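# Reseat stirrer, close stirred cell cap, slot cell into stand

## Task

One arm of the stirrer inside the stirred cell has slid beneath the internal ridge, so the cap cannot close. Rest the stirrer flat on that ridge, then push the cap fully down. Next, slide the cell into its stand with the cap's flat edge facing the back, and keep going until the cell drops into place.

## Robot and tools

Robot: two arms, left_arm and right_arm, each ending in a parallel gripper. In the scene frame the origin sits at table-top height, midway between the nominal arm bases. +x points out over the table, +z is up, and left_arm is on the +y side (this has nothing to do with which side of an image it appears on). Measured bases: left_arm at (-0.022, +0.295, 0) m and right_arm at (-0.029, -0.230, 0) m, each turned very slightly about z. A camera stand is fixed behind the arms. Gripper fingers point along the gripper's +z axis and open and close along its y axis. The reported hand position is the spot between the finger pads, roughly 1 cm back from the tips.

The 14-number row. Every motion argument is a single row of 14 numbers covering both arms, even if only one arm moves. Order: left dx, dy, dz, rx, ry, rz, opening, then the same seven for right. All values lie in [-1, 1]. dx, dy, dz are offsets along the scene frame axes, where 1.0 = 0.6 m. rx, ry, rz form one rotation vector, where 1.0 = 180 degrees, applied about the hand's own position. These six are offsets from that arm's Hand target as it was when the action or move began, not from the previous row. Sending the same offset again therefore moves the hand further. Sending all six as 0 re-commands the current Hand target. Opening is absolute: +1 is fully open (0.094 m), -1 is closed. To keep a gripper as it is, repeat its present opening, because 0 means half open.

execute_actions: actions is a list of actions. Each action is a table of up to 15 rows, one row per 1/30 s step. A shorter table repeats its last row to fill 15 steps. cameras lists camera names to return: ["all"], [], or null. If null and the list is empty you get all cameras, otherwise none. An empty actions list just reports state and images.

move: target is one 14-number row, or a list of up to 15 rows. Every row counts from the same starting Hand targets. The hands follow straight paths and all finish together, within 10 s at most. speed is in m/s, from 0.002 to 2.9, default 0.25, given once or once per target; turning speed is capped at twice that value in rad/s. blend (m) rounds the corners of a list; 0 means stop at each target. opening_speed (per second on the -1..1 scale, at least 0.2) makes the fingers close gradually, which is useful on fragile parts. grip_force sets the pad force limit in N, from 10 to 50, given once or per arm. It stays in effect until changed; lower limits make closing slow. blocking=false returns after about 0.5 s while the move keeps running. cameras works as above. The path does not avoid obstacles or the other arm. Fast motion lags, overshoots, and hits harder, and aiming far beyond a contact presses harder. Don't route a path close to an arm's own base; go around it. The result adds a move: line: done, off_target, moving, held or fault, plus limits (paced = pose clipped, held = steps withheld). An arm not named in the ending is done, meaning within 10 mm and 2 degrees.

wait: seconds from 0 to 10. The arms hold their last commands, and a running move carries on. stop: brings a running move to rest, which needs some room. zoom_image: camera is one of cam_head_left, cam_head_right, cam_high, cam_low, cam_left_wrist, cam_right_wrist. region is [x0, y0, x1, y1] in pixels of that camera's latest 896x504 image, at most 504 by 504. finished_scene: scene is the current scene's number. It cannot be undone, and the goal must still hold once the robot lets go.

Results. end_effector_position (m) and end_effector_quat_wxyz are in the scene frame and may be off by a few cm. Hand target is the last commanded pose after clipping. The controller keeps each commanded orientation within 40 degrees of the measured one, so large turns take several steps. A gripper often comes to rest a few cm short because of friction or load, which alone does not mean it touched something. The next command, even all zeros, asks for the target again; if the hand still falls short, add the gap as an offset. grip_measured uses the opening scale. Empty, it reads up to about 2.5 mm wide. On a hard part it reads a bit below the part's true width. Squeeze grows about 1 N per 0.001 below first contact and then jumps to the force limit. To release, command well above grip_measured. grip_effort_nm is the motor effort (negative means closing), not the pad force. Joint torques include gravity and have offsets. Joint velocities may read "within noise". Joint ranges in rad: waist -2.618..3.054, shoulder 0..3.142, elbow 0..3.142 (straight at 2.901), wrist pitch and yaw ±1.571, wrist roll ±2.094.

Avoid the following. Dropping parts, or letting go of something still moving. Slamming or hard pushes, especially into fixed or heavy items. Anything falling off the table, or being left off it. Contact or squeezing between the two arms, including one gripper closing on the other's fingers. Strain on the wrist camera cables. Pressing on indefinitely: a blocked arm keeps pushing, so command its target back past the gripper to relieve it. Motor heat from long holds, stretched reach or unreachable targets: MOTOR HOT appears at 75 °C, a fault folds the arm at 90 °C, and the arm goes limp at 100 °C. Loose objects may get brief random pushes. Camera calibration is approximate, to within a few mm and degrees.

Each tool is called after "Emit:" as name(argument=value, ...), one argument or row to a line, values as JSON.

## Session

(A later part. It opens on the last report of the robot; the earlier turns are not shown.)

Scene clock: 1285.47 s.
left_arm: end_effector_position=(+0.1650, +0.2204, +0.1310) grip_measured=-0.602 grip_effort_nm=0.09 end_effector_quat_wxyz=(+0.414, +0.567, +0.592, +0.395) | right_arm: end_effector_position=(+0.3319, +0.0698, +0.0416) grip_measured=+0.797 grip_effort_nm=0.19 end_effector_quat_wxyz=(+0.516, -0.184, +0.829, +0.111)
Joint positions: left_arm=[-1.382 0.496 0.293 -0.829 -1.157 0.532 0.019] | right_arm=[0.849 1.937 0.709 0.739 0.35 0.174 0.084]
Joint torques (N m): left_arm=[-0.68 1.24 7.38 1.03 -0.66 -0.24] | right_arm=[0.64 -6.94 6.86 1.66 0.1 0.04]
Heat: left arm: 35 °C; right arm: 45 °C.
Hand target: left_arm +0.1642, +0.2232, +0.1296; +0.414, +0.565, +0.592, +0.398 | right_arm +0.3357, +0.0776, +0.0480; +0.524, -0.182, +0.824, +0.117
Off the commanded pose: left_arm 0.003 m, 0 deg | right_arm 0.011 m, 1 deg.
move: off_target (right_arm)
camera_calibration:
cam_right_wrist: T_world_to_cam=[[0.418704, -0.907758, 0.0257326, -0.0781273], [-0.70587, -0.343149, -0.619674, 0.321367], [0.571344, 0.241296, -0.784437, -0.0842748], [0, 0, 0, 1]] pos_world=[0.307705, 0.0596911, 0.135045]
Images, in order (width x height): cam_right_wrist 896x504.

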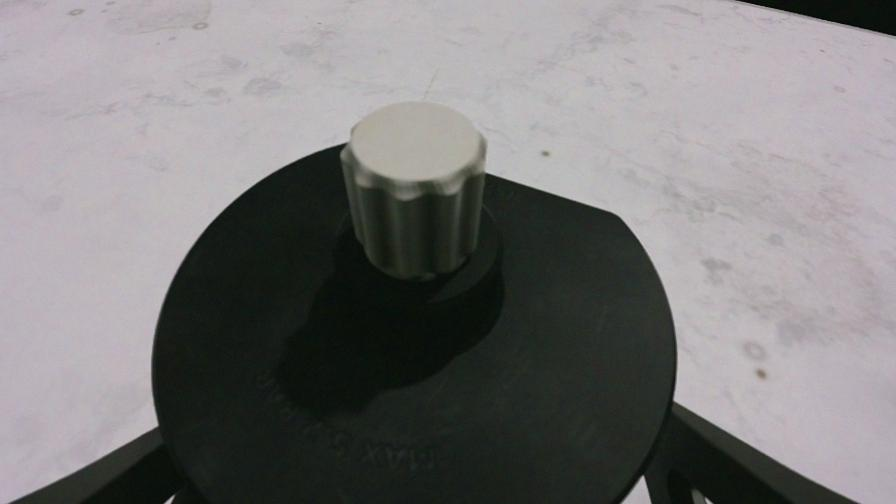

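Emit:
move(
  target=[0,0,0,0,0,0,-0.6,0,0,0,0,0,0,0.08],
  speed=0.05,
  grip_force=30,
  cameras=["cam_right_wrist","cam_low"],
)

Scene clock: 1291.97 s.
left_arm: end_effector_position=(+0.1650, +0.2204, +0.1310) grip_measured=-0.602 grip_effort_nm=0.08 end_effector_quat_wxyz=(+0.414, +0.567, +0.592, +0.395) | right_arm: end_effector_position=(+0.3316, +0.0700, +0.0416) grip_measured=+0.206 grip_effort_nm=-0.56 end_effector_quat_wxyz=(+0.516, -0.184, +0.829, +0.111)
Joint positions: left_arm=[-1.382 0.496 0.293 -0.829 -1.157 0.532 0.019] | right_arm=[0.849 1.937 0.709 0.739 0.35 0.174 0.057]
Joint torques (N m): left_arm=[-0.7 1.22 7.41 1.04 -0.66 -0.24] | right_arm=[0.54 -6.97 6.79 1.66 0.1 0.04]
Heat: left arm: 35 °C; right arm: 45 °C.
Hand target: left_arm +0.1642, +0.2232, +0.1296; +0.414, +0.565, +0.592, +0.398 | right_arm +0.3357, +0.0776, +0.0480; +0.524, -0.182, +0.824, +0.117
Off the commanded pose: left_arm 0.003 m, 0 deg | right_arm 0.011 m, 1 deg.
grip_force (N): 30, 30
move: off_target (right_arm)
camera_calibration:
cam_right_wrist: T_world_to_cam=[[0.419402, -0.907435, 0.0257795, -0.0780116], [-0.705604, -0.343723, -0.619659, 0.321279], [0.571161, 0.241696, -0.784448, -0.0841987], [0, 0, 0, 1]] pos_world=[0.307505, 0.0599911, 0.135045]
Images, in order (width x height): cam_low 896x504, cam_right_wrist 896x504.

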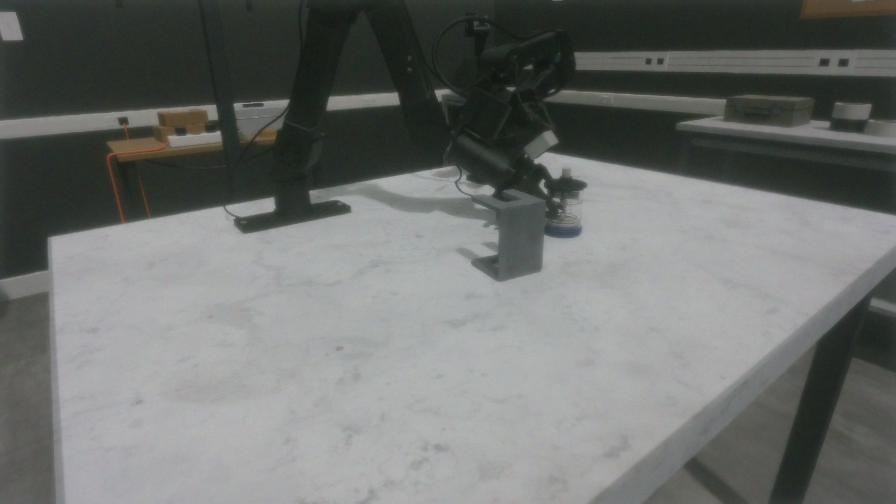

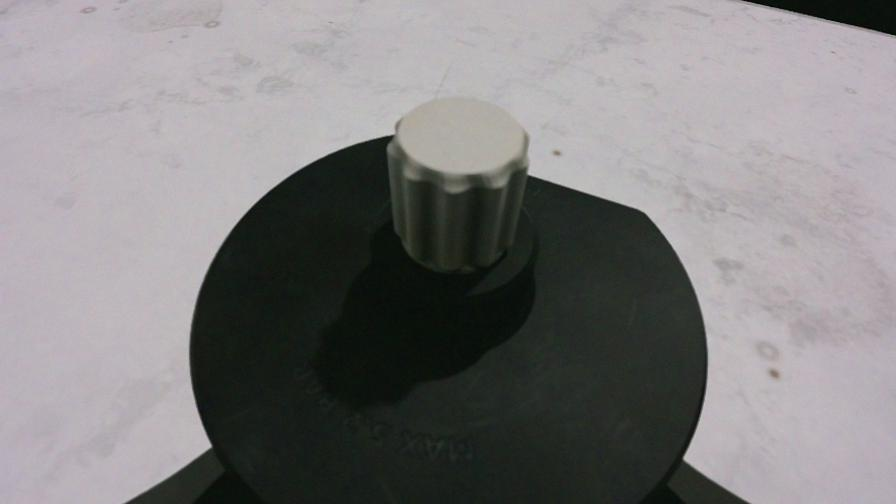

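Emit:
move(
  target=[
    [0,0,0,0,0,0,-0.6,-0.01,0,0.06,0,0,0,0.08],
    [0,0,0,0,0,0,-0.6,-0.085,-0.08,0.06,0,0,-0.03,0.08],
    [0,0,0,0,0,0,-0.6,-0.085,-0.254,0.06,0,0,-0.061,0.08],
  ],
  speed=0.08,
  blend=[0.01,0.02,0],
  cameras=["cam_right_wrist","cam_low","cam_high","cam_left_wrist"],
)

Scene clock: 1305.10 s.
left_arm: end_effector_position=(+0.1650, +0.2204, +0.1310) grip_measured=-0.602 grip_effort_nm=0.09 end_effector_quat_wxyz=(+0.414, +0.567, +0.592, +0.395) | right_arm: end_effector_position=(+0.2775, -0.0777, +0.0631) grip_measured=+0.204 grip_effort_nm=-0.61 end_effector_quat_wxyz=(+0.502, -0.113, +0.856, +0.052)
Joint positions: left_arm=[-1.382 0.496 0.293 -0.829 -1.157 0.532 0.019] | right_arm=[0.664 1.358 0.275 0.533 0.349 0.178 0.057]
Joint torques (N m): left_arm=[-0.69 1.25 7.43 1.04 -0.66 -0.23] | right_arm=[-0.5 -5.67 5.31 2.06 0.11 -0.01]
Heat: left arm: 35 °C; right arm: 44 °C.
Hand target: left_arm +0.1642, +0.2232, +0.1296; +0.414, +0.565, +0.592, +0.398 | right_arm +0.2847, -0.0748, +0.0841; +0.533, -0.103, +0.837, +0.066
Off the commanded pose: left_arm 0.003 m, 0 deg | right_arm 0.022 m, 5 deg.
grip_force (N): 30, 30
move: off_target (right_arm)
camera_calibration:
cam_left_wrist: T_world_to_cam=[[-0.340351, -0.0473988, -0.939103, 0.190845], [-0.401519, 0.910422, 0.0995679, -0.106614], [0.850261, 0.410956, -0.328895, -0.0963225], [0, 0, 0, 1]] pos_world=[0.104046, 0.145694, 0.158158]
cam_right_wrist: T_world_to_cam=[[0.246256, -0.968182, 0.0445081, -0.147833], [-0.786218, -0.226405, -0.57498, 0.274289], [0.566763, 0.106599, -0.816956, -0.00791548], [0, 0, 0, 1]] pos_world=[0.256542, -0.0801846, 0.157824]
Images, in order (width x height): cam_high 896x504, cam_low 896x504, cam_left_wrist 896x504, cam_right_wrist 896x504.

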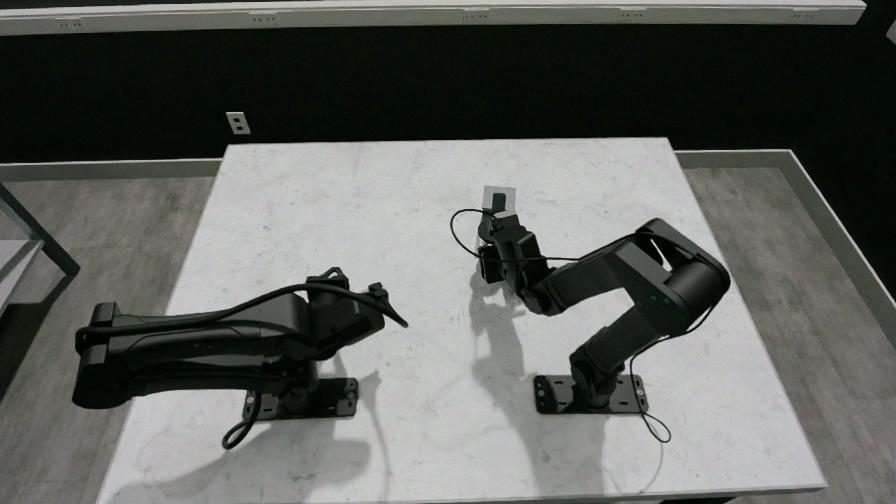

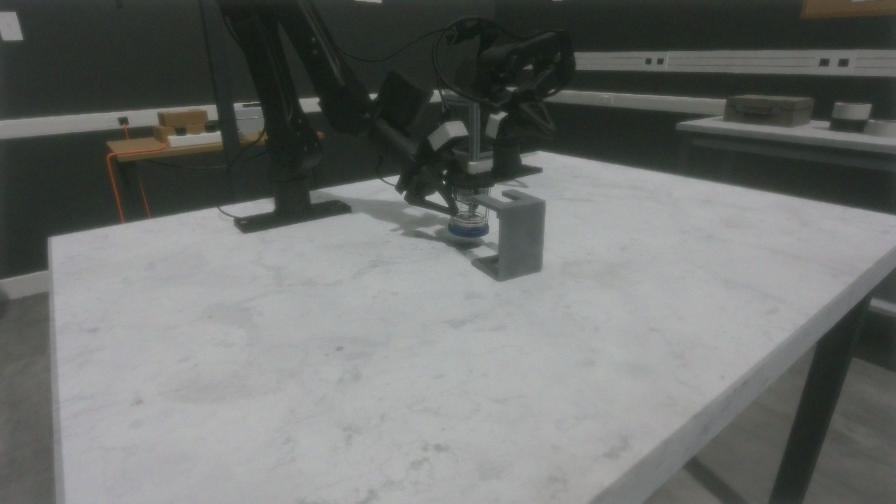

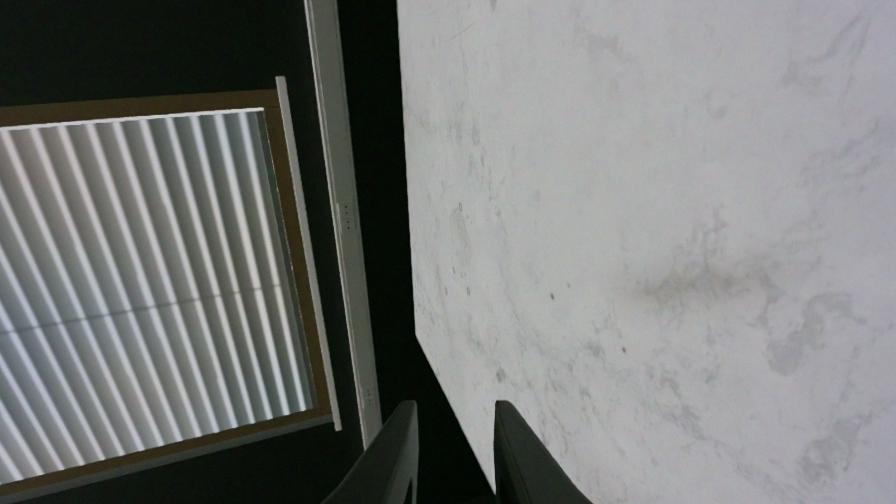

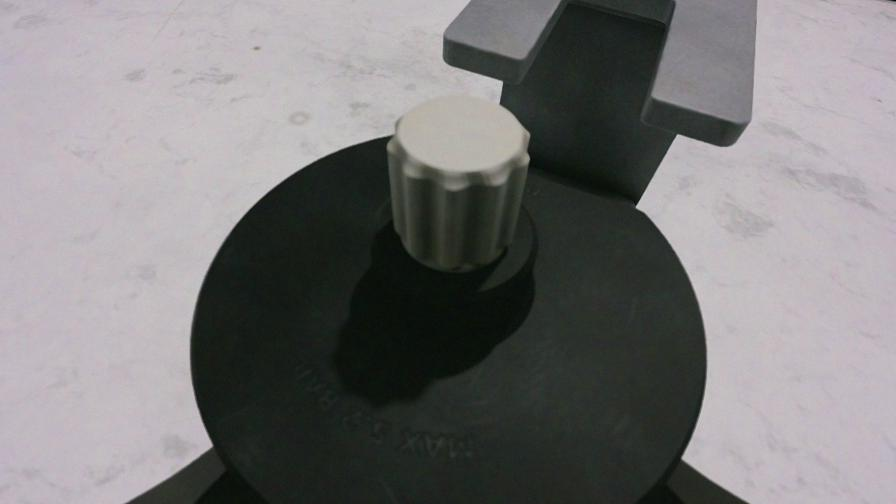

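Emit:
move(
  target=[0.226,-0.23,-0.066,0,0,-0.489,-0.6,0,0,0,0.004,-0.022,0,0.08],
  speed=0.2,
  cameras=["cam_right_wrist","cam_low","cam_high","cam_left_wrist"],
)

Scene clock: 1340.40 s.
left_arm: end_effector_position=(+0.3014, +0.0883, +0.0925) grip_measured=-0.602 grip_effort_nm=0.09 end_effector_quat_wxyz=(+0.625, +0.773, +0.102, +0.045) | right_arm: end_effector_position=(+0.2782, -0.0781, +0.0667) grip_measured=+0.204 grip_effort_nm=-0.62 end_effector_quat_wxyz=(+0.532, -0.112, +0.837, +0.060)
Joint positions: left_arm=[-0.15 1.811 0.633 0.571 1.183 2.083 0.019] | right_arm=[0.664 1.394 0.22 0.701 0.354 0.155 0.057]
Joint torques (N m): left_arm=[-0.51 -6.41 7.61 1.58 0.64 0.01] | right_arm=[0.51 -3.51 4.97 2.32 0.24 -0.02]
Heat: left arm: 35 °C; right arm: 43 °C.
Hand target: left_arm +0.2998, +0.0853, +0.0899; +0.574, +0.818, +0.034, -0.002 | right_arm +0.2848, -0.0748, +0.0841; +0.562, -0.101, +0.818, +0.068
Off the commanded pose: left_arm 0.004 m, 12 deg | right_arm 0.019 m, 4 deg.
joint sent to its limit (left arm) — joint 6 (wrist roll), upper limit. The joint targets are off in orientation, not in position.
grip_force (N): 30, 30
move: off_target (left_arm, right_arm)
camera_calibration:
cam_left_wrist: T_world_to_cam=[[-0.103192, 0.193577, -0.975643, 0.105474], [0.806035, 0.591001, 0.0320071, -0.257246], [0.582802, -0.7831, -0.217016, 0.00514384], [0, 0, 0, 1]] pos_world=[0.215236, 0.135644, 0.112255]
cam_right_wrist: T_world_to_cam=[[0.249978, -0.967497, 0.0382233, -0.149125], [-0.743776, -0.21715, -0.632174, 0.269575], [0.619926, 0.1296, -0.773883, -0.0211639], [0, 0, 0, 1]] pos_world=[0.250902, -0.0829971, 0.15974]
Images, in order (width x height): cam_high 896x504, cam_low 896x504, cam_left_wrist 896x504, cam_right_wrist 896x504.

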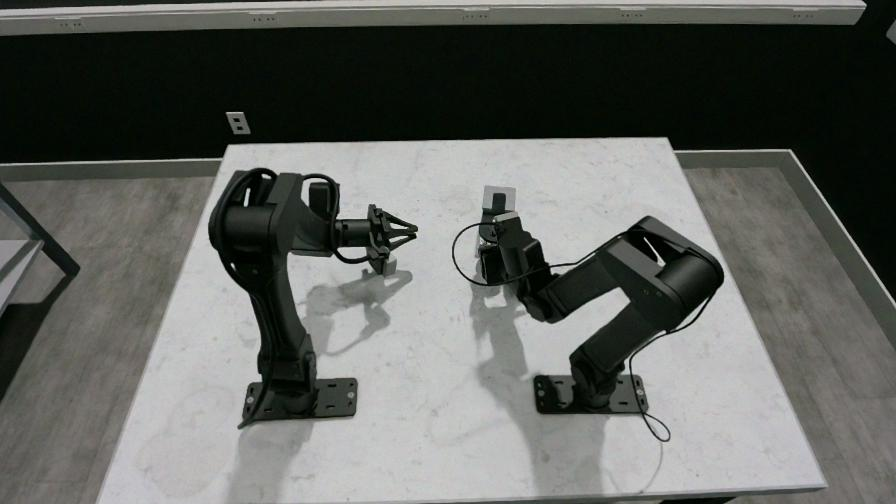

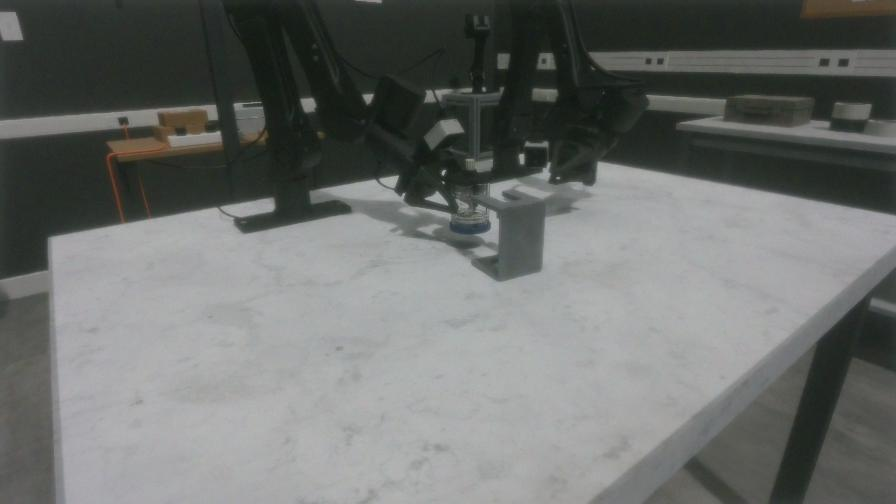

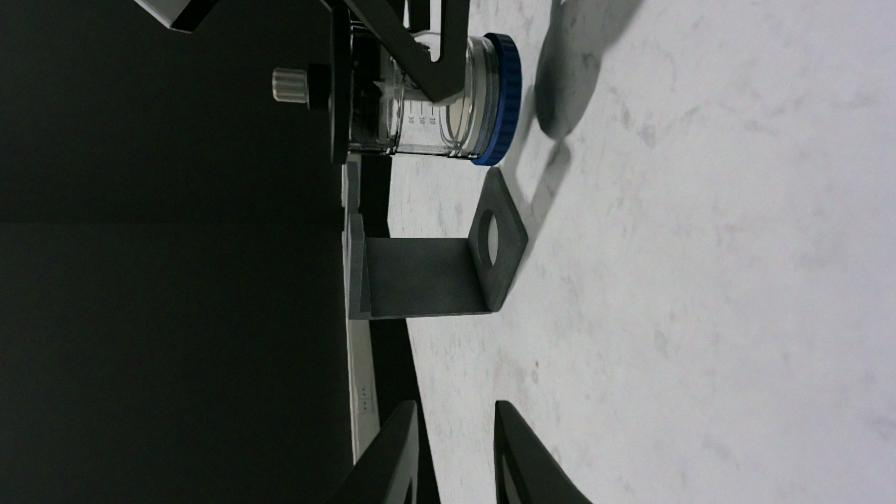

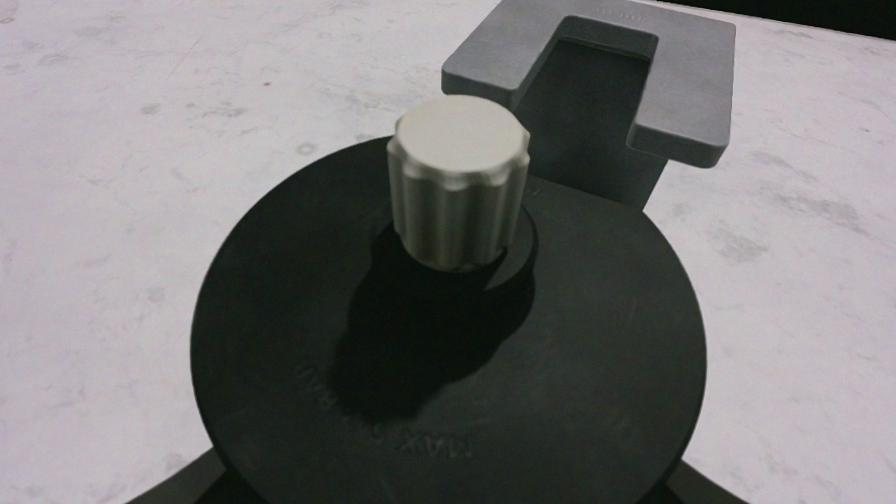

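Emit:
zoom_image(
  camera="cam_left_wrist",
  region=[240, 20, 560, 340],
)

Scaled by 1.575 from the camera's 896x504 image, which has a finer 1280x720 frame.

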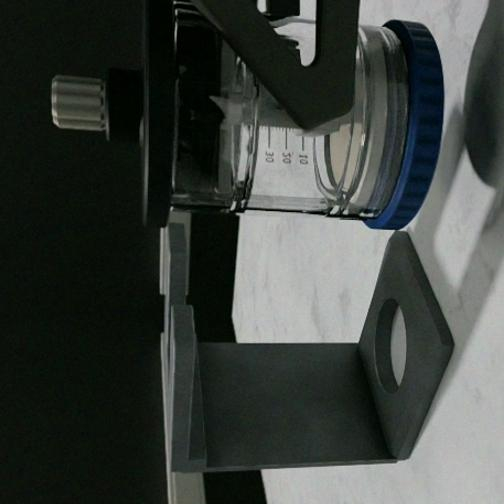

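Emit:
zoom_image(
  camera="cam_left_wrist",
  region=[320, 130, 420, 340],
)

Emit:
zoom_image(
  camera="cam_left_wrist",
  region=[440, 20, 550, 340],
)

Scaled by 2.400 from the camera's 896x504 image, which has a finer 1280x720 frame.

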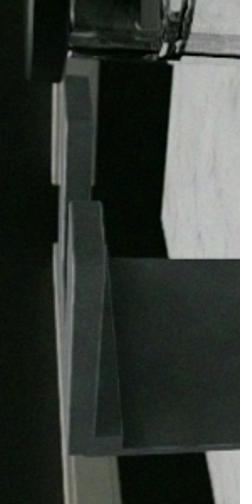

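Scaled by 1.575 from the camera's 896x504 image, which has a finer 1280x720 frame.

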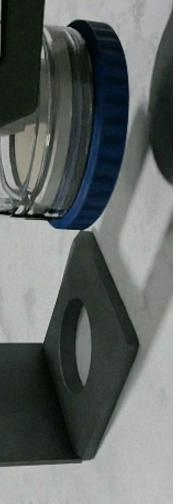

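Emit:
move(
  target=[0,0,0,0,0,0,-0.6,0.012,-0.006,-0.028,0,0.004,0,0.08],
  speed=0.06,
  cameras=["cam_right_wrist","cam_left_wrist"],
)

Emit:
zoom_image(
  camera="cam_left_wrist",
  region=[240, 20, 560, 340],
)

Scene clock: 1391.87 s.
left_arm: end_effector_position=(+0.3013, +0.0882, +0.0930) grip_measured=-0.602 grip_effort_nm=0.09 end_effector_quat_wxyz=(+0.625, +0.773, +0.100, +0.045) | right_arm: end_effector_position=(+0.2840, -0.0813, +0.0504) grip_measured=+0.204 grip_effort_nm=-0.62 end_effector_quat_wxyz=(+0.528, -0.111, +0.840, +0.056)
Joint positions: left_arm=[-0.15 1.811 0.633 0.574 1.185 2.084 0.019] | right_arm=[0.637 1.517 0.211 0.826 0.335 0.144 0.057]
Joint torques (N m): left_arm=[-0.47 -6.3 7.62 1.56 0.68 0.02] | right_arm=[-0.42 -3.93 4.59 2.34 0.05 0]
Heat: left arm: 37 °C; right arm: 44 °C.
Hand target: left_arm +0.2998, +0.0853, +0.0900; +0.574, +0.818, +0.034, -0.002 | right_arm +0.2919, -0.0784, +0.0672; +0.557, -0.101, +0.821, +0.068
Off the commanded pose: left_arm 0.004 m, 12 deg | right_arm 0.019 m, 4 deg.
joint sent to its limit (left arm) — joint 6 (wrist roll), upper limit. The joint targets are off in orientation, not in position.
grip_force (N): 30, 30
move: off_target (left_arm, right_arm)
camera_calibration:
cam_left_wrist: T_world_to_cam=[[-0.100106, 0.192425, -0.976192, 0.105216], [0.806931, 0.589695, 0.0334902, -0.257436], [0.5821, -0.784368, -0.214306, 0.00520916], [0, 0, 0, 1]] pos_world=[0.215234, 0.135648, 0.112449]
cam_right_wrist: T_world_to_cam=[[0.244531, -0.968713, 0.0424257, -0.151857], [-0.750275, -0.216746, -0.624587, 0.264311], [0.614241, 0.1209, -0.779802, -0.0357677], [0, 0, 0, 1]] pos_world=[0.25741, -0.0854937, 0.143636]
Images, in order (width x height): cam_left_wrist 896x504, cam_right_wrist 896x504.

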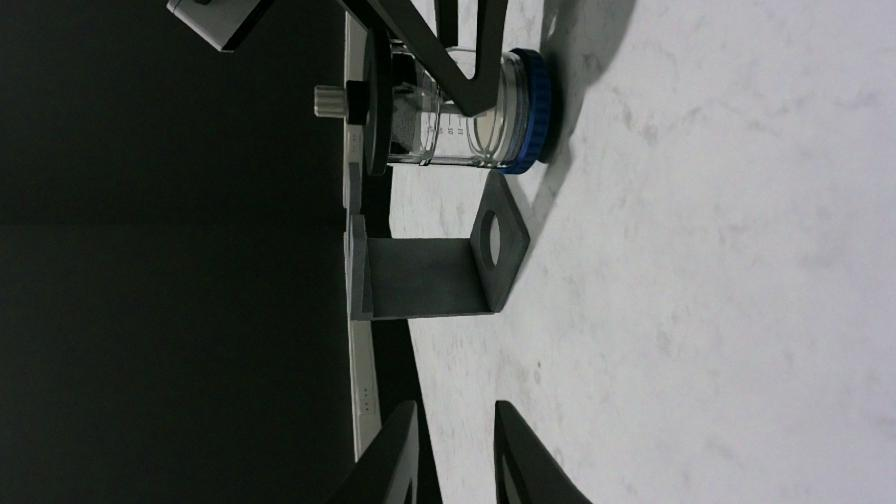

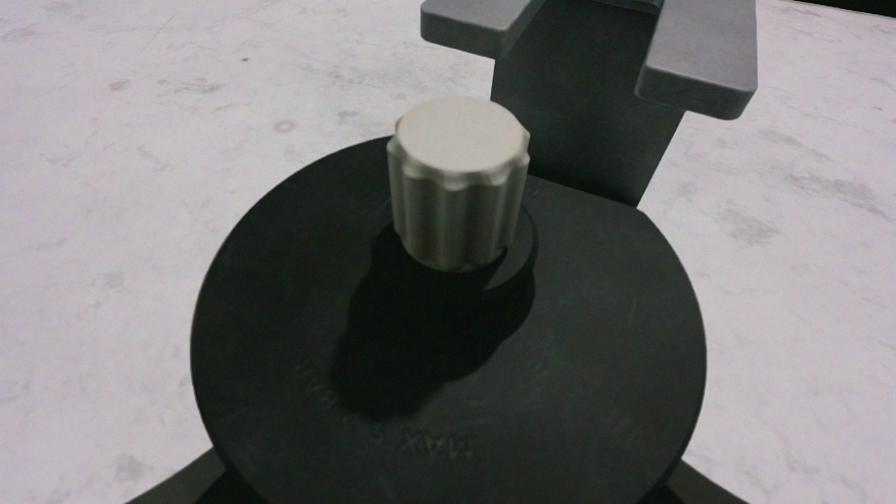

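Scaled by 1.575 from the camera's 896x504 image, which has a finer 1280x720 frame.

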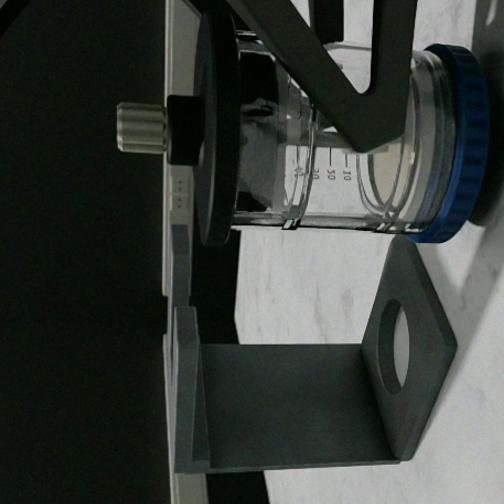

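Emit:
move(
  target=[0,0,0,0,0,0,-0.6,0.045,-0.012,-0.003,0,0.003,0,0.08],
  speed=0.03,
  cameras=["cam_right_wrist","cam_left_wrist"],
)

Emit:
zoom_image(
  camera="cam_left_wrist",
  region=[240, 20, 560, 340],
)

Scene clock: 1405.10 s.
left_arm: end_effector_position=(+0.3013, +0.0882, +0.0930) grip_measured=-0.602 grip_effort_nm=0.09 end_effector_quat_wxyz=(+0.625, +0.773, +0.100, +0.045) | right_arm: end_effector_position=(+0.3024, -0.0929, +0.0420) grip_measured=+0.204 grip_effort_nm=-0.62 end_effector_quat_wxyz=(+0.517, -0.109, +0.847, +0.055)
Joint positions: left_arm=[-0.15 1.811 0.633 0.574 1.185 2.084 0.019] | right_arm=[0.537 1.589 0.251 0.845 0.245 0.108 0.057]
Joint torques (N m): left_arm=[-0.49 -6.24 7.58 1.56 0.67 0.02] | right_arm=[-0.51 -4.08 6.94 2.22 0.07 -0.04]
Heat: left arm: 38 °C; right arm: 47 °C.
Hand target: left_arm +0.2998, +0.0853, +0.0900; +0.574, +0.818, +0.034, -0.002 | right_arm +0.3189, -0.0855, +0.0654; +0.553, -0.101, +0.824, +0.069
Off the commanded pose: left_arm 0.004 m, 12 deg | right_arm 0.030 m, 5 deg.
joint sent to its limit (left arm) — joint 6 (wrist roll), upper limit. The joint targets are off in orientation, not in position.
grip_force (N): 30, 30
move: off_target (left_arm, right_arm)
camera_calibration:
cam_left_wrist: T_world_to_cam=[[-0.100106, 0.192425, -0.976192, 0.105216], [0.806931, 0.589695, 0.0334902, -0.257436], [0.5821, -0.784368, -0.214306, 0.00520916], [0, 0, 0, 1]] pos_world=[0.215234, 0.135648, 0.112449]
cam_right_wrist: T_world_to_cam=[[0.241124, -0.969697, 0.0393269, -0.166094], [-0.76723, -0.215281, -0.604162, 0.274735], [0.594321, 0.115505, -0.79589, -0.0460902], [0, 0, 0, 1]] pos_world=[0.278227, -0.096592, 0.135834]
Images, in order (width x height): cam_left_wrist 896x504, cam_right_wrist 896x504.

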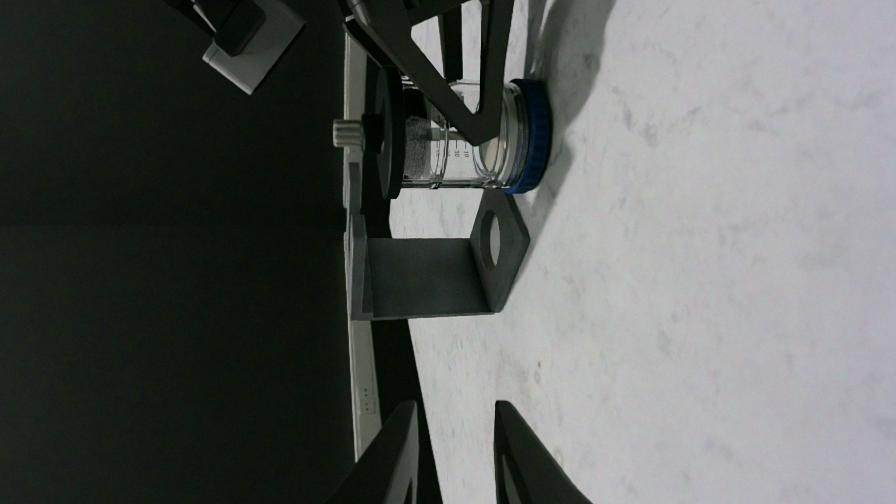

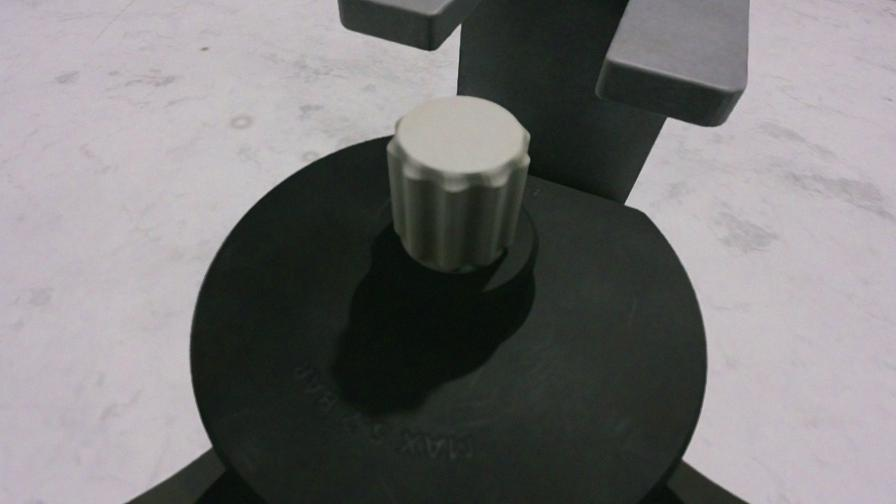

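Scaled by 1.575 from the camera's 896x504 image, which has a finer 1280x720 frame.

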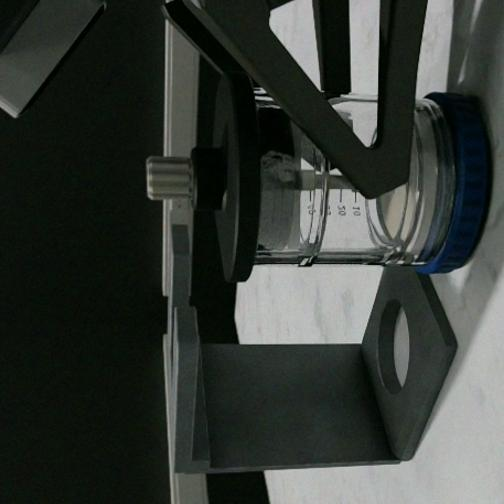

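Emit:
move(
  target=[0,0,0,0,0,0,-0.6,-0.012,0.012,0.018,0,0,0,0.08],
  speed=0.03,
  cameras=["cam_right_wrist"],
)

Scene clock: 1414.77 s.
left_arm: end_effector_position=(+0.3013, +0.0882, +0.0930) grip_measured=-0.602 grip_effort_nm=0.08 end_effector_quat_wxyz=(+0.625, +0.773, +0.100, +0.045) | right_arm: end_effector_position=(+0.2944, -0.0875, +0.0427) grip_measured=+0.204 grip_effort_nm=-0.62 end_effector_quat_wxyz=(+0.508, -0.118, +0.852, +0.055)
Joint positions: left_arm=[-0.15 1.811 0.633 0.574 1.185 2.084 0.019] | right_arm=[0.569 1.541 0.251 0.772 0.262 0.116 0.057]
Joint torques (N m): left_arm=[-0.49 -6.26 7.61 1.55 0.67 0] | right_arm=[0.5 -6.42 7.6 2.07 0.27 0.08]
Heat: left arm: 38 °C; right arm: 48 °C.
Hand target: left_arm +0.2998, +0.0853, +0.0900; +0.574, +0.818, +0.034, -0.002 | right_arm +0.3117, -0.0784, +0.0763; +0.553, -0.101, +0.824, +0.069
Off the commanded pose: left_arm 0.004 m, 12 deg | right_arm 0.039 m, 7 deg.
joint sent to its limit (left arm) — joint 6 (wrist roll), upper limit. The joint targets are off in orientation, not in position.
grip_force (N): 30, 30
move: off_target (left_arm, right_arm)
camera_calibration:
cam_right_wrist: T_world_to_cam=[[0.255602, -0.965666, 0.0464332, -0.163206], [-0.775445, -0.233462, -0.586669, 0.270366], [0.577367, 0.113947, -0.808495, -0.0359531], [0, 0, 0, 1]] pos_world=[0.272128, -0.0903851, 0.137126]
Images, in order (width x height): cam_right_wrist 896x504.

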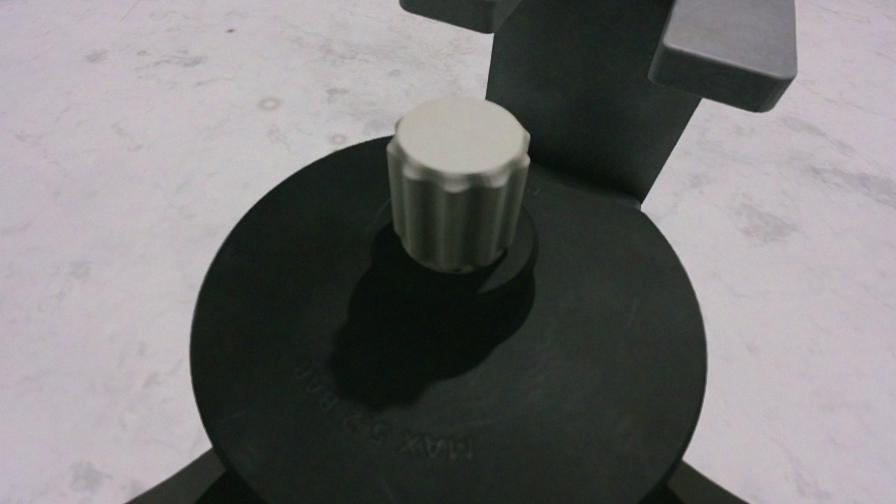

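Emit:
move(
  target=[0,0,0,0,0,0,-0.6,-0.012,0.012,0.02,0,-0.012,0,0.08],
  speed=0.03,
  cameras=["cam_right_wrist"],
)

Scene clock: 1423.90 s.
left_arm: end_effector_position=(+0.3013, +0.0882, +0.0930) grip_measured=-0.602 grip_effort_nm=0.09 end_effector_quat_wxyz=(+0.625, +0.773, +0.100, +0.045) | right_arm: end_effector_position=(+0.2914, -0.0791, +0.0561) grip_measured=+0.204 grip_effort_nm=-0.62 end_effector_quat_wxyz=(+0.526, -0.120, +0.841, +0.052)
Joint positions: left_arm=[-0.15 1.811 0.633 0.574 1.185 2.084 0.019] | right_arm=[0.623 1.499 0.251 0.763 0.319 0.119 0.057]
Joint torques (N m): left_arm=[-0.53 -6.3 7.62 1.54 0.67 0.02] | right_arm=[0.62 -6.12 6.74 2.12 0.31 0.07]
Heat: left arm: 38 °C; right arm: 48 °C.
Hand target: left_arm +0.2998, +0.0853, +0.0900; +0.574, +0.818, +0.034, -0.002 | right_arm +0.3045, -0.0711, +0.0883; +0.569, -0.102, +0.813, +0.067
Off the commanded pose: left_arm 0.004 m, 12 deg | right_arm 0.036 m, 6 deg.
joint sent to its limit (left arm) — joint 6 (wrist roll), upper limit. The joint targets are off in orientation, not in position.
grip_force (N): 30, 30
move: off_target (left_arm, right_arm)
camera_calibration:
cam_right_wrist: T_world_to_cam=[[0.255127, -0.965059, 0.0597619, -0.155395], [-0.74964, -0.236458, -0.618165, 0.271787], [0.610697, 0.112911, -0.783774, -0.0355604], [0, 0, 0, 1]] pos_world=[0.265105, -0.0816837, 0.149425]
Images, in order (width x height): cam_right_wrist 896x504.

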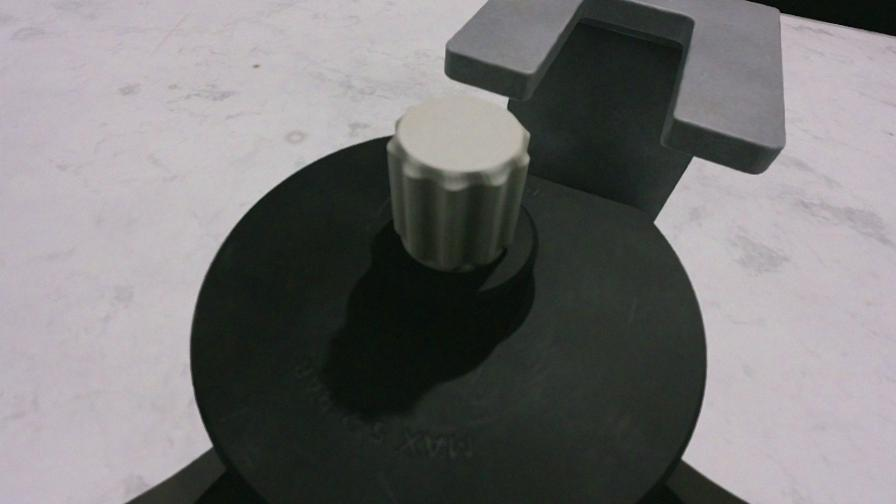

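Emit:
move(
  target=[0,0,0,0,0,0,-0.6,-0.005,-0.01,-0.016,0.0105,0,0,0.08],
  speed=0.03,
  cameras=["cam_right_wrist","cam_left_wrist"],
)

Scene clock: 1440.80 s.
left_arm: end_effector_position=(+0.3013, +0.0882, +0.0930) grip_measured=-0.602 grip_effort_nm=0.09 end_effector_quat_wxyz=(+0.625, +0.773, +0.100, +0.045) | right_arm: end_effector_position=(+0.2940, -0.0797, +0.0615) grip_measured=+0.204 grip_effort_nm=-0.62 end_effector_quat_wxyz=(+0.542, -0.107, +0.831, +0.065)
Joint positions: left_arm=[-0.15 1.811 0.633 0.574 1.185 2.084 0.019] | right_arm=[0.612 1.516 0.233 0.844 0.308 0.134 0.057]
Joint torques (N m): left_arm=[-0.49 -6.23 7.6 1.56 0.66 0.01] | right_arm=[-0.54 -3.89 4.63 2.38 0.03 0.07]
Heat: left arm: 38 °C; right arm: 48 °C.
Hand target: left_arm +0.2998, +0.0853, +0.0900; +0.574, +0.818, +0.034, -0.002 | right_arm +0.3015, -0.0772, +0.0787; +0.570, -0.093, +0.812, +0.081
Off the commanded pose: left_arm 0.004 m, 12 deg | right_arm 0.019 m, 5 deg.
joint sent to its limit (left arm) — joint 6 (wrist roll), upper limit. The joint targets are off in orientation, not in position.
grip_force (N): 30, 30
move: off_target (left_arm, right_arm)
camera_calibration:
cam_left_wrist: T_world_to_cam=[[-0.100106, 0.192425, -0.976192, 0.105216], [0.806931, 0.589695, 0.0334902, -0.257436], [0.5821, -0.784368, -0.214306, 0.00520916], [0, 0, 0, 1]] pos_world=[0.215234, 0.135648, 0.112449]
cam_right_wrist: T_world_to_cam=[[0.246215, -0.968852, 0.0265241, -0.152674], [-0.730766, -0.203548, -0.651575, 0.276081], [0.636679, 0.141045, -0.758121, -0.0398174], [0, 0, 0, 1]] pos_world=[0.264692, -0.0861067, 0.153751]
Images, in order (width x height): cam_left_wrist 896x504, cam_right_wrist 896x504.

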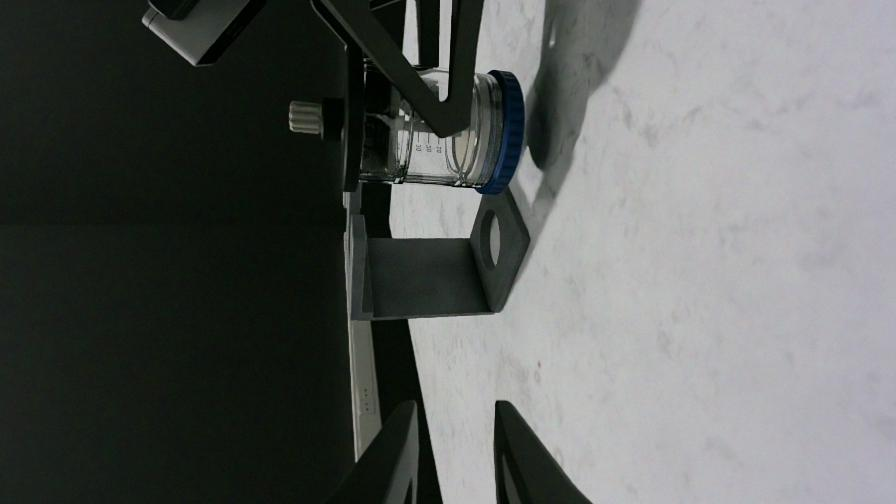

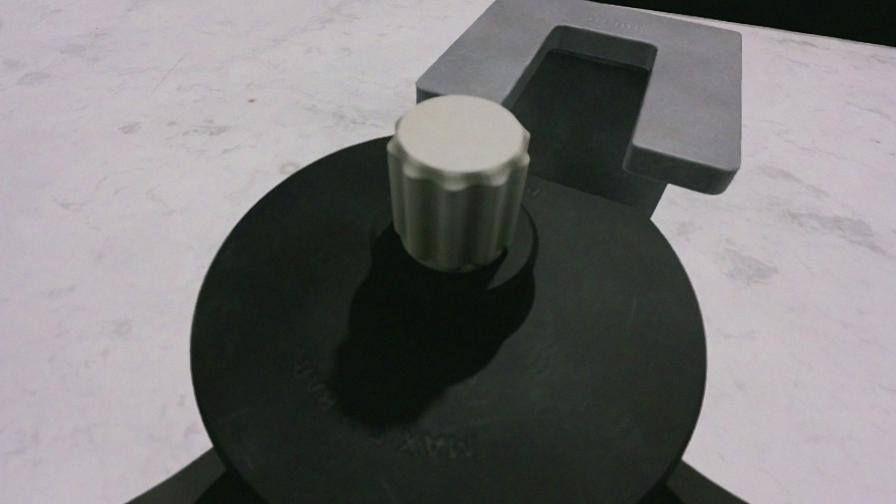

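Emit:
move(
  target=[0,0,0,0,0,0,-0.6,0.01,-0.009,-0.017,0,0.009,-0.004,0.08],
  speed=0.03,
  cameras=["cam_right_wrist","cam_left_wrist"],
)

Scene clock: 1447.97 s.
left_arm: end_effector_position=(+0.3013, +0.0882, +0.0930) grip_measured=-0.602 grip_effort_nm=0.09 end_effector_quat_wxyz=(+0.625, +0.773, +0.100, +0.045) | right_arm: end_effector_position=(+0.2959, -0.0874, +0.0475) grip_measured=+0.204 grip_effort_nm=-0.62 end_effector_quat_wxyz=(+0.526, -0.101, +0.842, +0.062)
Joint positions: left_arm=[-0.15 1.811 0.633 0.574 1.185 2.084 0.019] | right_arm=[0.578 1.563 0.233 0.853 0.283 0.14 0.057]
Joint torques (N m): left_arm=[-0.46 -6.3 7.6 1.57 0.67 0.02] | right_arm=[-0.49 -4.26 5.33 2.28 0.02 0.07]
Heat: left arm: 38 °C; right arm: 49 °C.
Hand target: left_arm +0.2998, +0.0853, +0.0900; +0.574, +0.818, +0.034, -0.002 | right_arm +0.3075, -0.0826, +0.0686; +0.559, -0.086, +0.821, +0.078
Off the commanded pose: left_arm 0.004 m, 12 deg | right_arm 0.024 m, 5 deg.
joint sent to its limit (left arm) — joint 6 (wrist roll), upper limit. The joint targets are off in orientation, not in position.
grip_force (N): 30, 30
move: off_target (left_arm, right_arm)
camera_calibration:
cam_left_wrist: T_world_to_cam=[[-0.100106, 0.192425, -0.976192, 0.105216], [0.806931, 0.589695, 0.0334902, -0.257436], [0.5821, -0.784368, -0.214306, 0.00520916], [0, 0, 0, 1]] pos_world=[0.215234, 0.135648, 0.112449]
cam_right_wrist: T_world_to_cam=[[0.233558, -0.972088, 0.0222855, -0.156636], [-0.758279, -0.196438, -0.621631, 0.274113], [0.608658, 0.128288, -0.782993, -0.042198], [0, 0, 0, 1]] pos_world=[0.270122, -0.0930039, 0.140847]
Images, in order (width x height): cam_left_wrist 896x504, cam_right_wrist 896x504.

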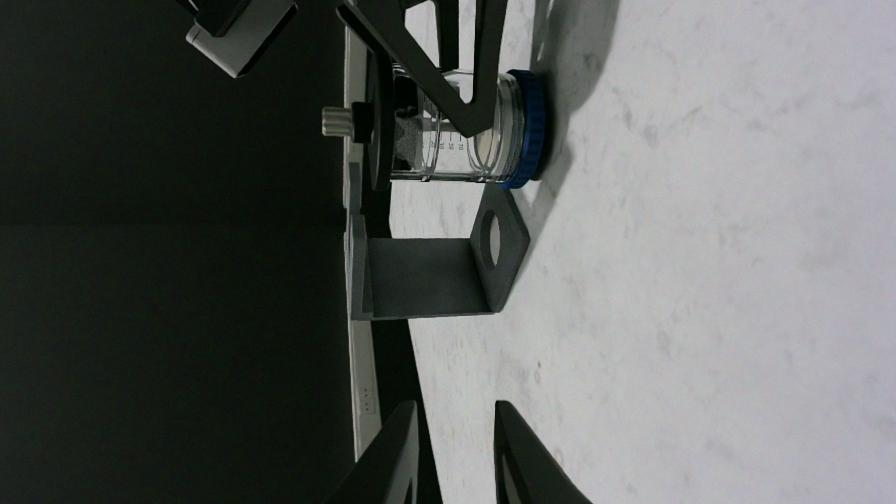

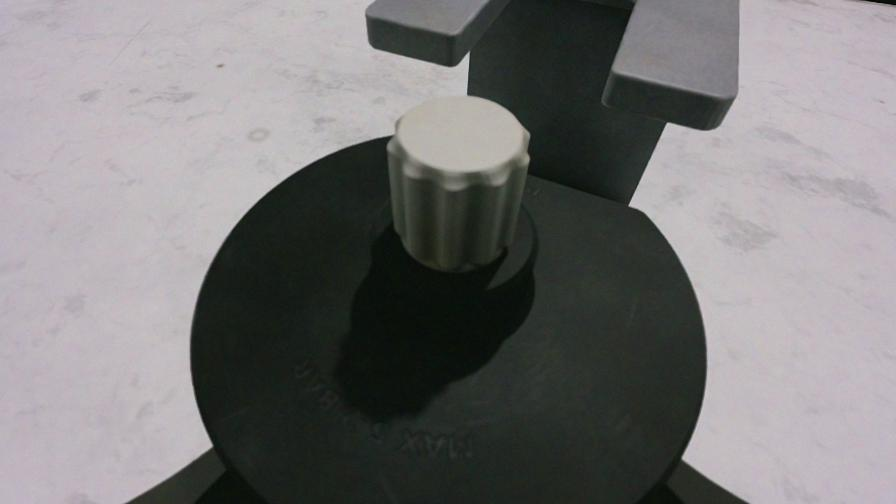

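Emit:
move(
  target=[0,0,0,0,0,0,-0.6,0,0.012,0.022,0,0.002,0,0.08],
  speed=0.03,
  cameras=["cam_right_wrist","cam_left_wrist"],
)

Scene clock: 1461.43 s.
left_arm: end_effector_position=(+0.3013, +0.0882, +0.0930) grip_measured=-0.602 grip_effort_nm=0.09 end_effector_quat_wxyz=(+0.625, +0.773, +0.100, +0.045) | right_arm: end_effector_position=(+0.2916, -0.0846, +0.0480) grip_measured=+0.204 grip_effort_nm=-0.62 end_effector_quat_wxyz=(+0.511, -0.104, +0.851, +0.062)
Joint positions: left_arm=[-0.15 1.811 0.633 0.574 1.185 2.084 0.019] | right_arm=[0.594 1.511 0.25 0.748 0.288 0.157 0.057]
Joint torques (N m): left_arm=[-0.47 -6.28 7.61 1.55 0.67 0.02] | right_arm=[0.66 -6.28 7.41 2.17 0.24 0.09]
Heat: left arm: 38 °C; right arm: 50 °C.
Hand target: left_arm +0.2998, +0.0853, +0.0900; +0.574, +0.818, +0.034, -0.002 | right_arm +0.3075, -0.0754, +0.0817; +0.557, -0.086, +0.823, +0.078
Off the commanded pose: left_arm 0.004 m, 12 deg | right_arm 0.038 m, 7 deg.
joint sent to its limit (left arm) — joint 6 (wrist roll), upper limit. The joint targets are off in orientation, not in position.
grip_force (N): 30, 30
move: off_target (left_arm, right_arm)
camera_calibration:
cam_left_wrist: T_world_to_cam=[[-0.100106, 0.192425, -0.976192, 0.105216], [0.806931, 0.589695, 0.0334902, -0.257436], [0.5821, -0.784368, -0.214306, 0.00520916], [0, 0, 0, 1]] pos_world=[0.215234, 0.135648, 0.112449]
cam_right_wrist: T_world_to_cam=[[0.238573, -0.970899, 0.0209536, -0.154132], [-0.777542, -0.203898, -0.594856, 0.275395], [0.581817, 0.125624, -0.803559, -0.0309966], [0, 0, 0, 1]] pos_world=[0.268937, -0.0896002, 0.142142]
Images, in order (width x height): cam_left_wrist 896x504, cam_right_wrist 896x504.

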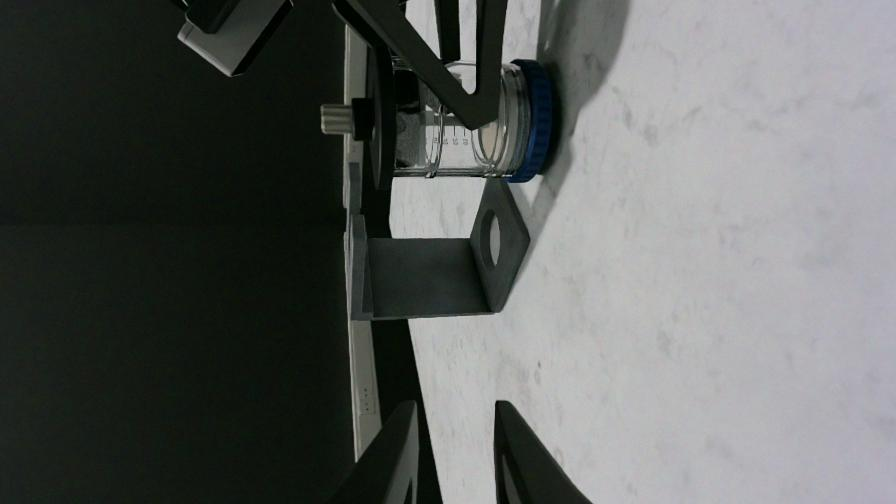

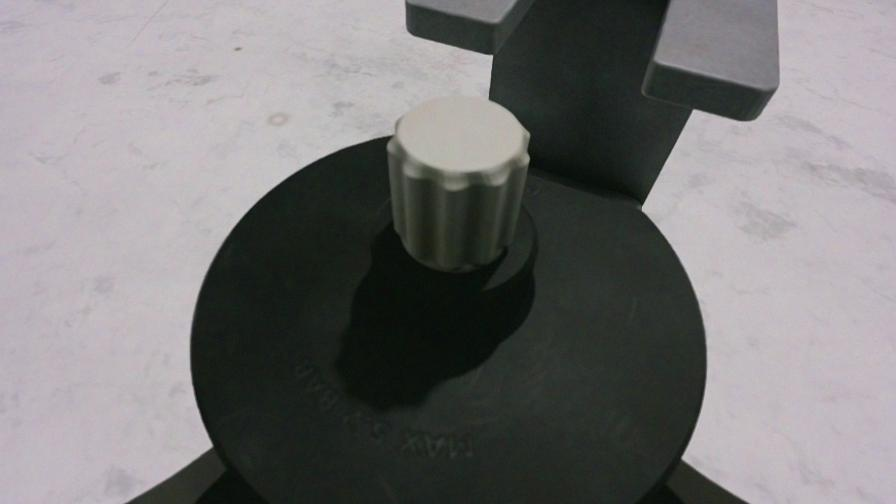

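Emit:
move(
  target=[0,0,0,0,0,0,-0.6,0.008,-0.002,0.012,0,-0.006,0,0.08],
  speed=0.03,
)

Scene clock: 1468.37 s.
left_arm: end_effector_position=(+0.3013, +0.0882, +0.0930) grip_measured=-0.602 grip_effort_nm=0.08 end_effector_quat_wxyz=(+0.625, +0.773, +0.100, +0.045) | right_arm: end_effector_position=(+0.2940, -0.0830, +0.0535) grip_measured=+0.204 grip_effort_nm=-0.62 end_effector_quat_wxyz=(+0.517, -0.104, +0.847, +0.063)
Joint positions: left_arm=[-0.15 1.811 0.633 0.574 1.185 2.084 0.019] | right_arm=[0.594 1.5 0.258 0.744 0.288 0.153 0.057]
Joint torques (N m): left_arm=[-0.43 -6.27 7.61 1.55 0.67 0.02] | right_arm=[-0.54 -6.34 7.76 2.13 0.17 -0.01]
Heat: left arm: 38 °C; right arm: 49 °C.
Hand target: left_arm +0.2998, +0.0853, +0.0900; +0.574, +0.818, +0.034, -0.002 | right_arm +0.3123, -0.0767, +0.0889; +0.564, -0.087, +0.817, +0.078
Off the commanded pose: left_arm 0.004 m, 12 deg | right_arm 0.040 m, 7 deg.
joint sent to its limit (left arm) — joint 6 (wrist roll), upper limit. The joint targets are off in orientation, not in position.
grip_force (N): 30, 30
move: off_target (left_arm, right_arm)


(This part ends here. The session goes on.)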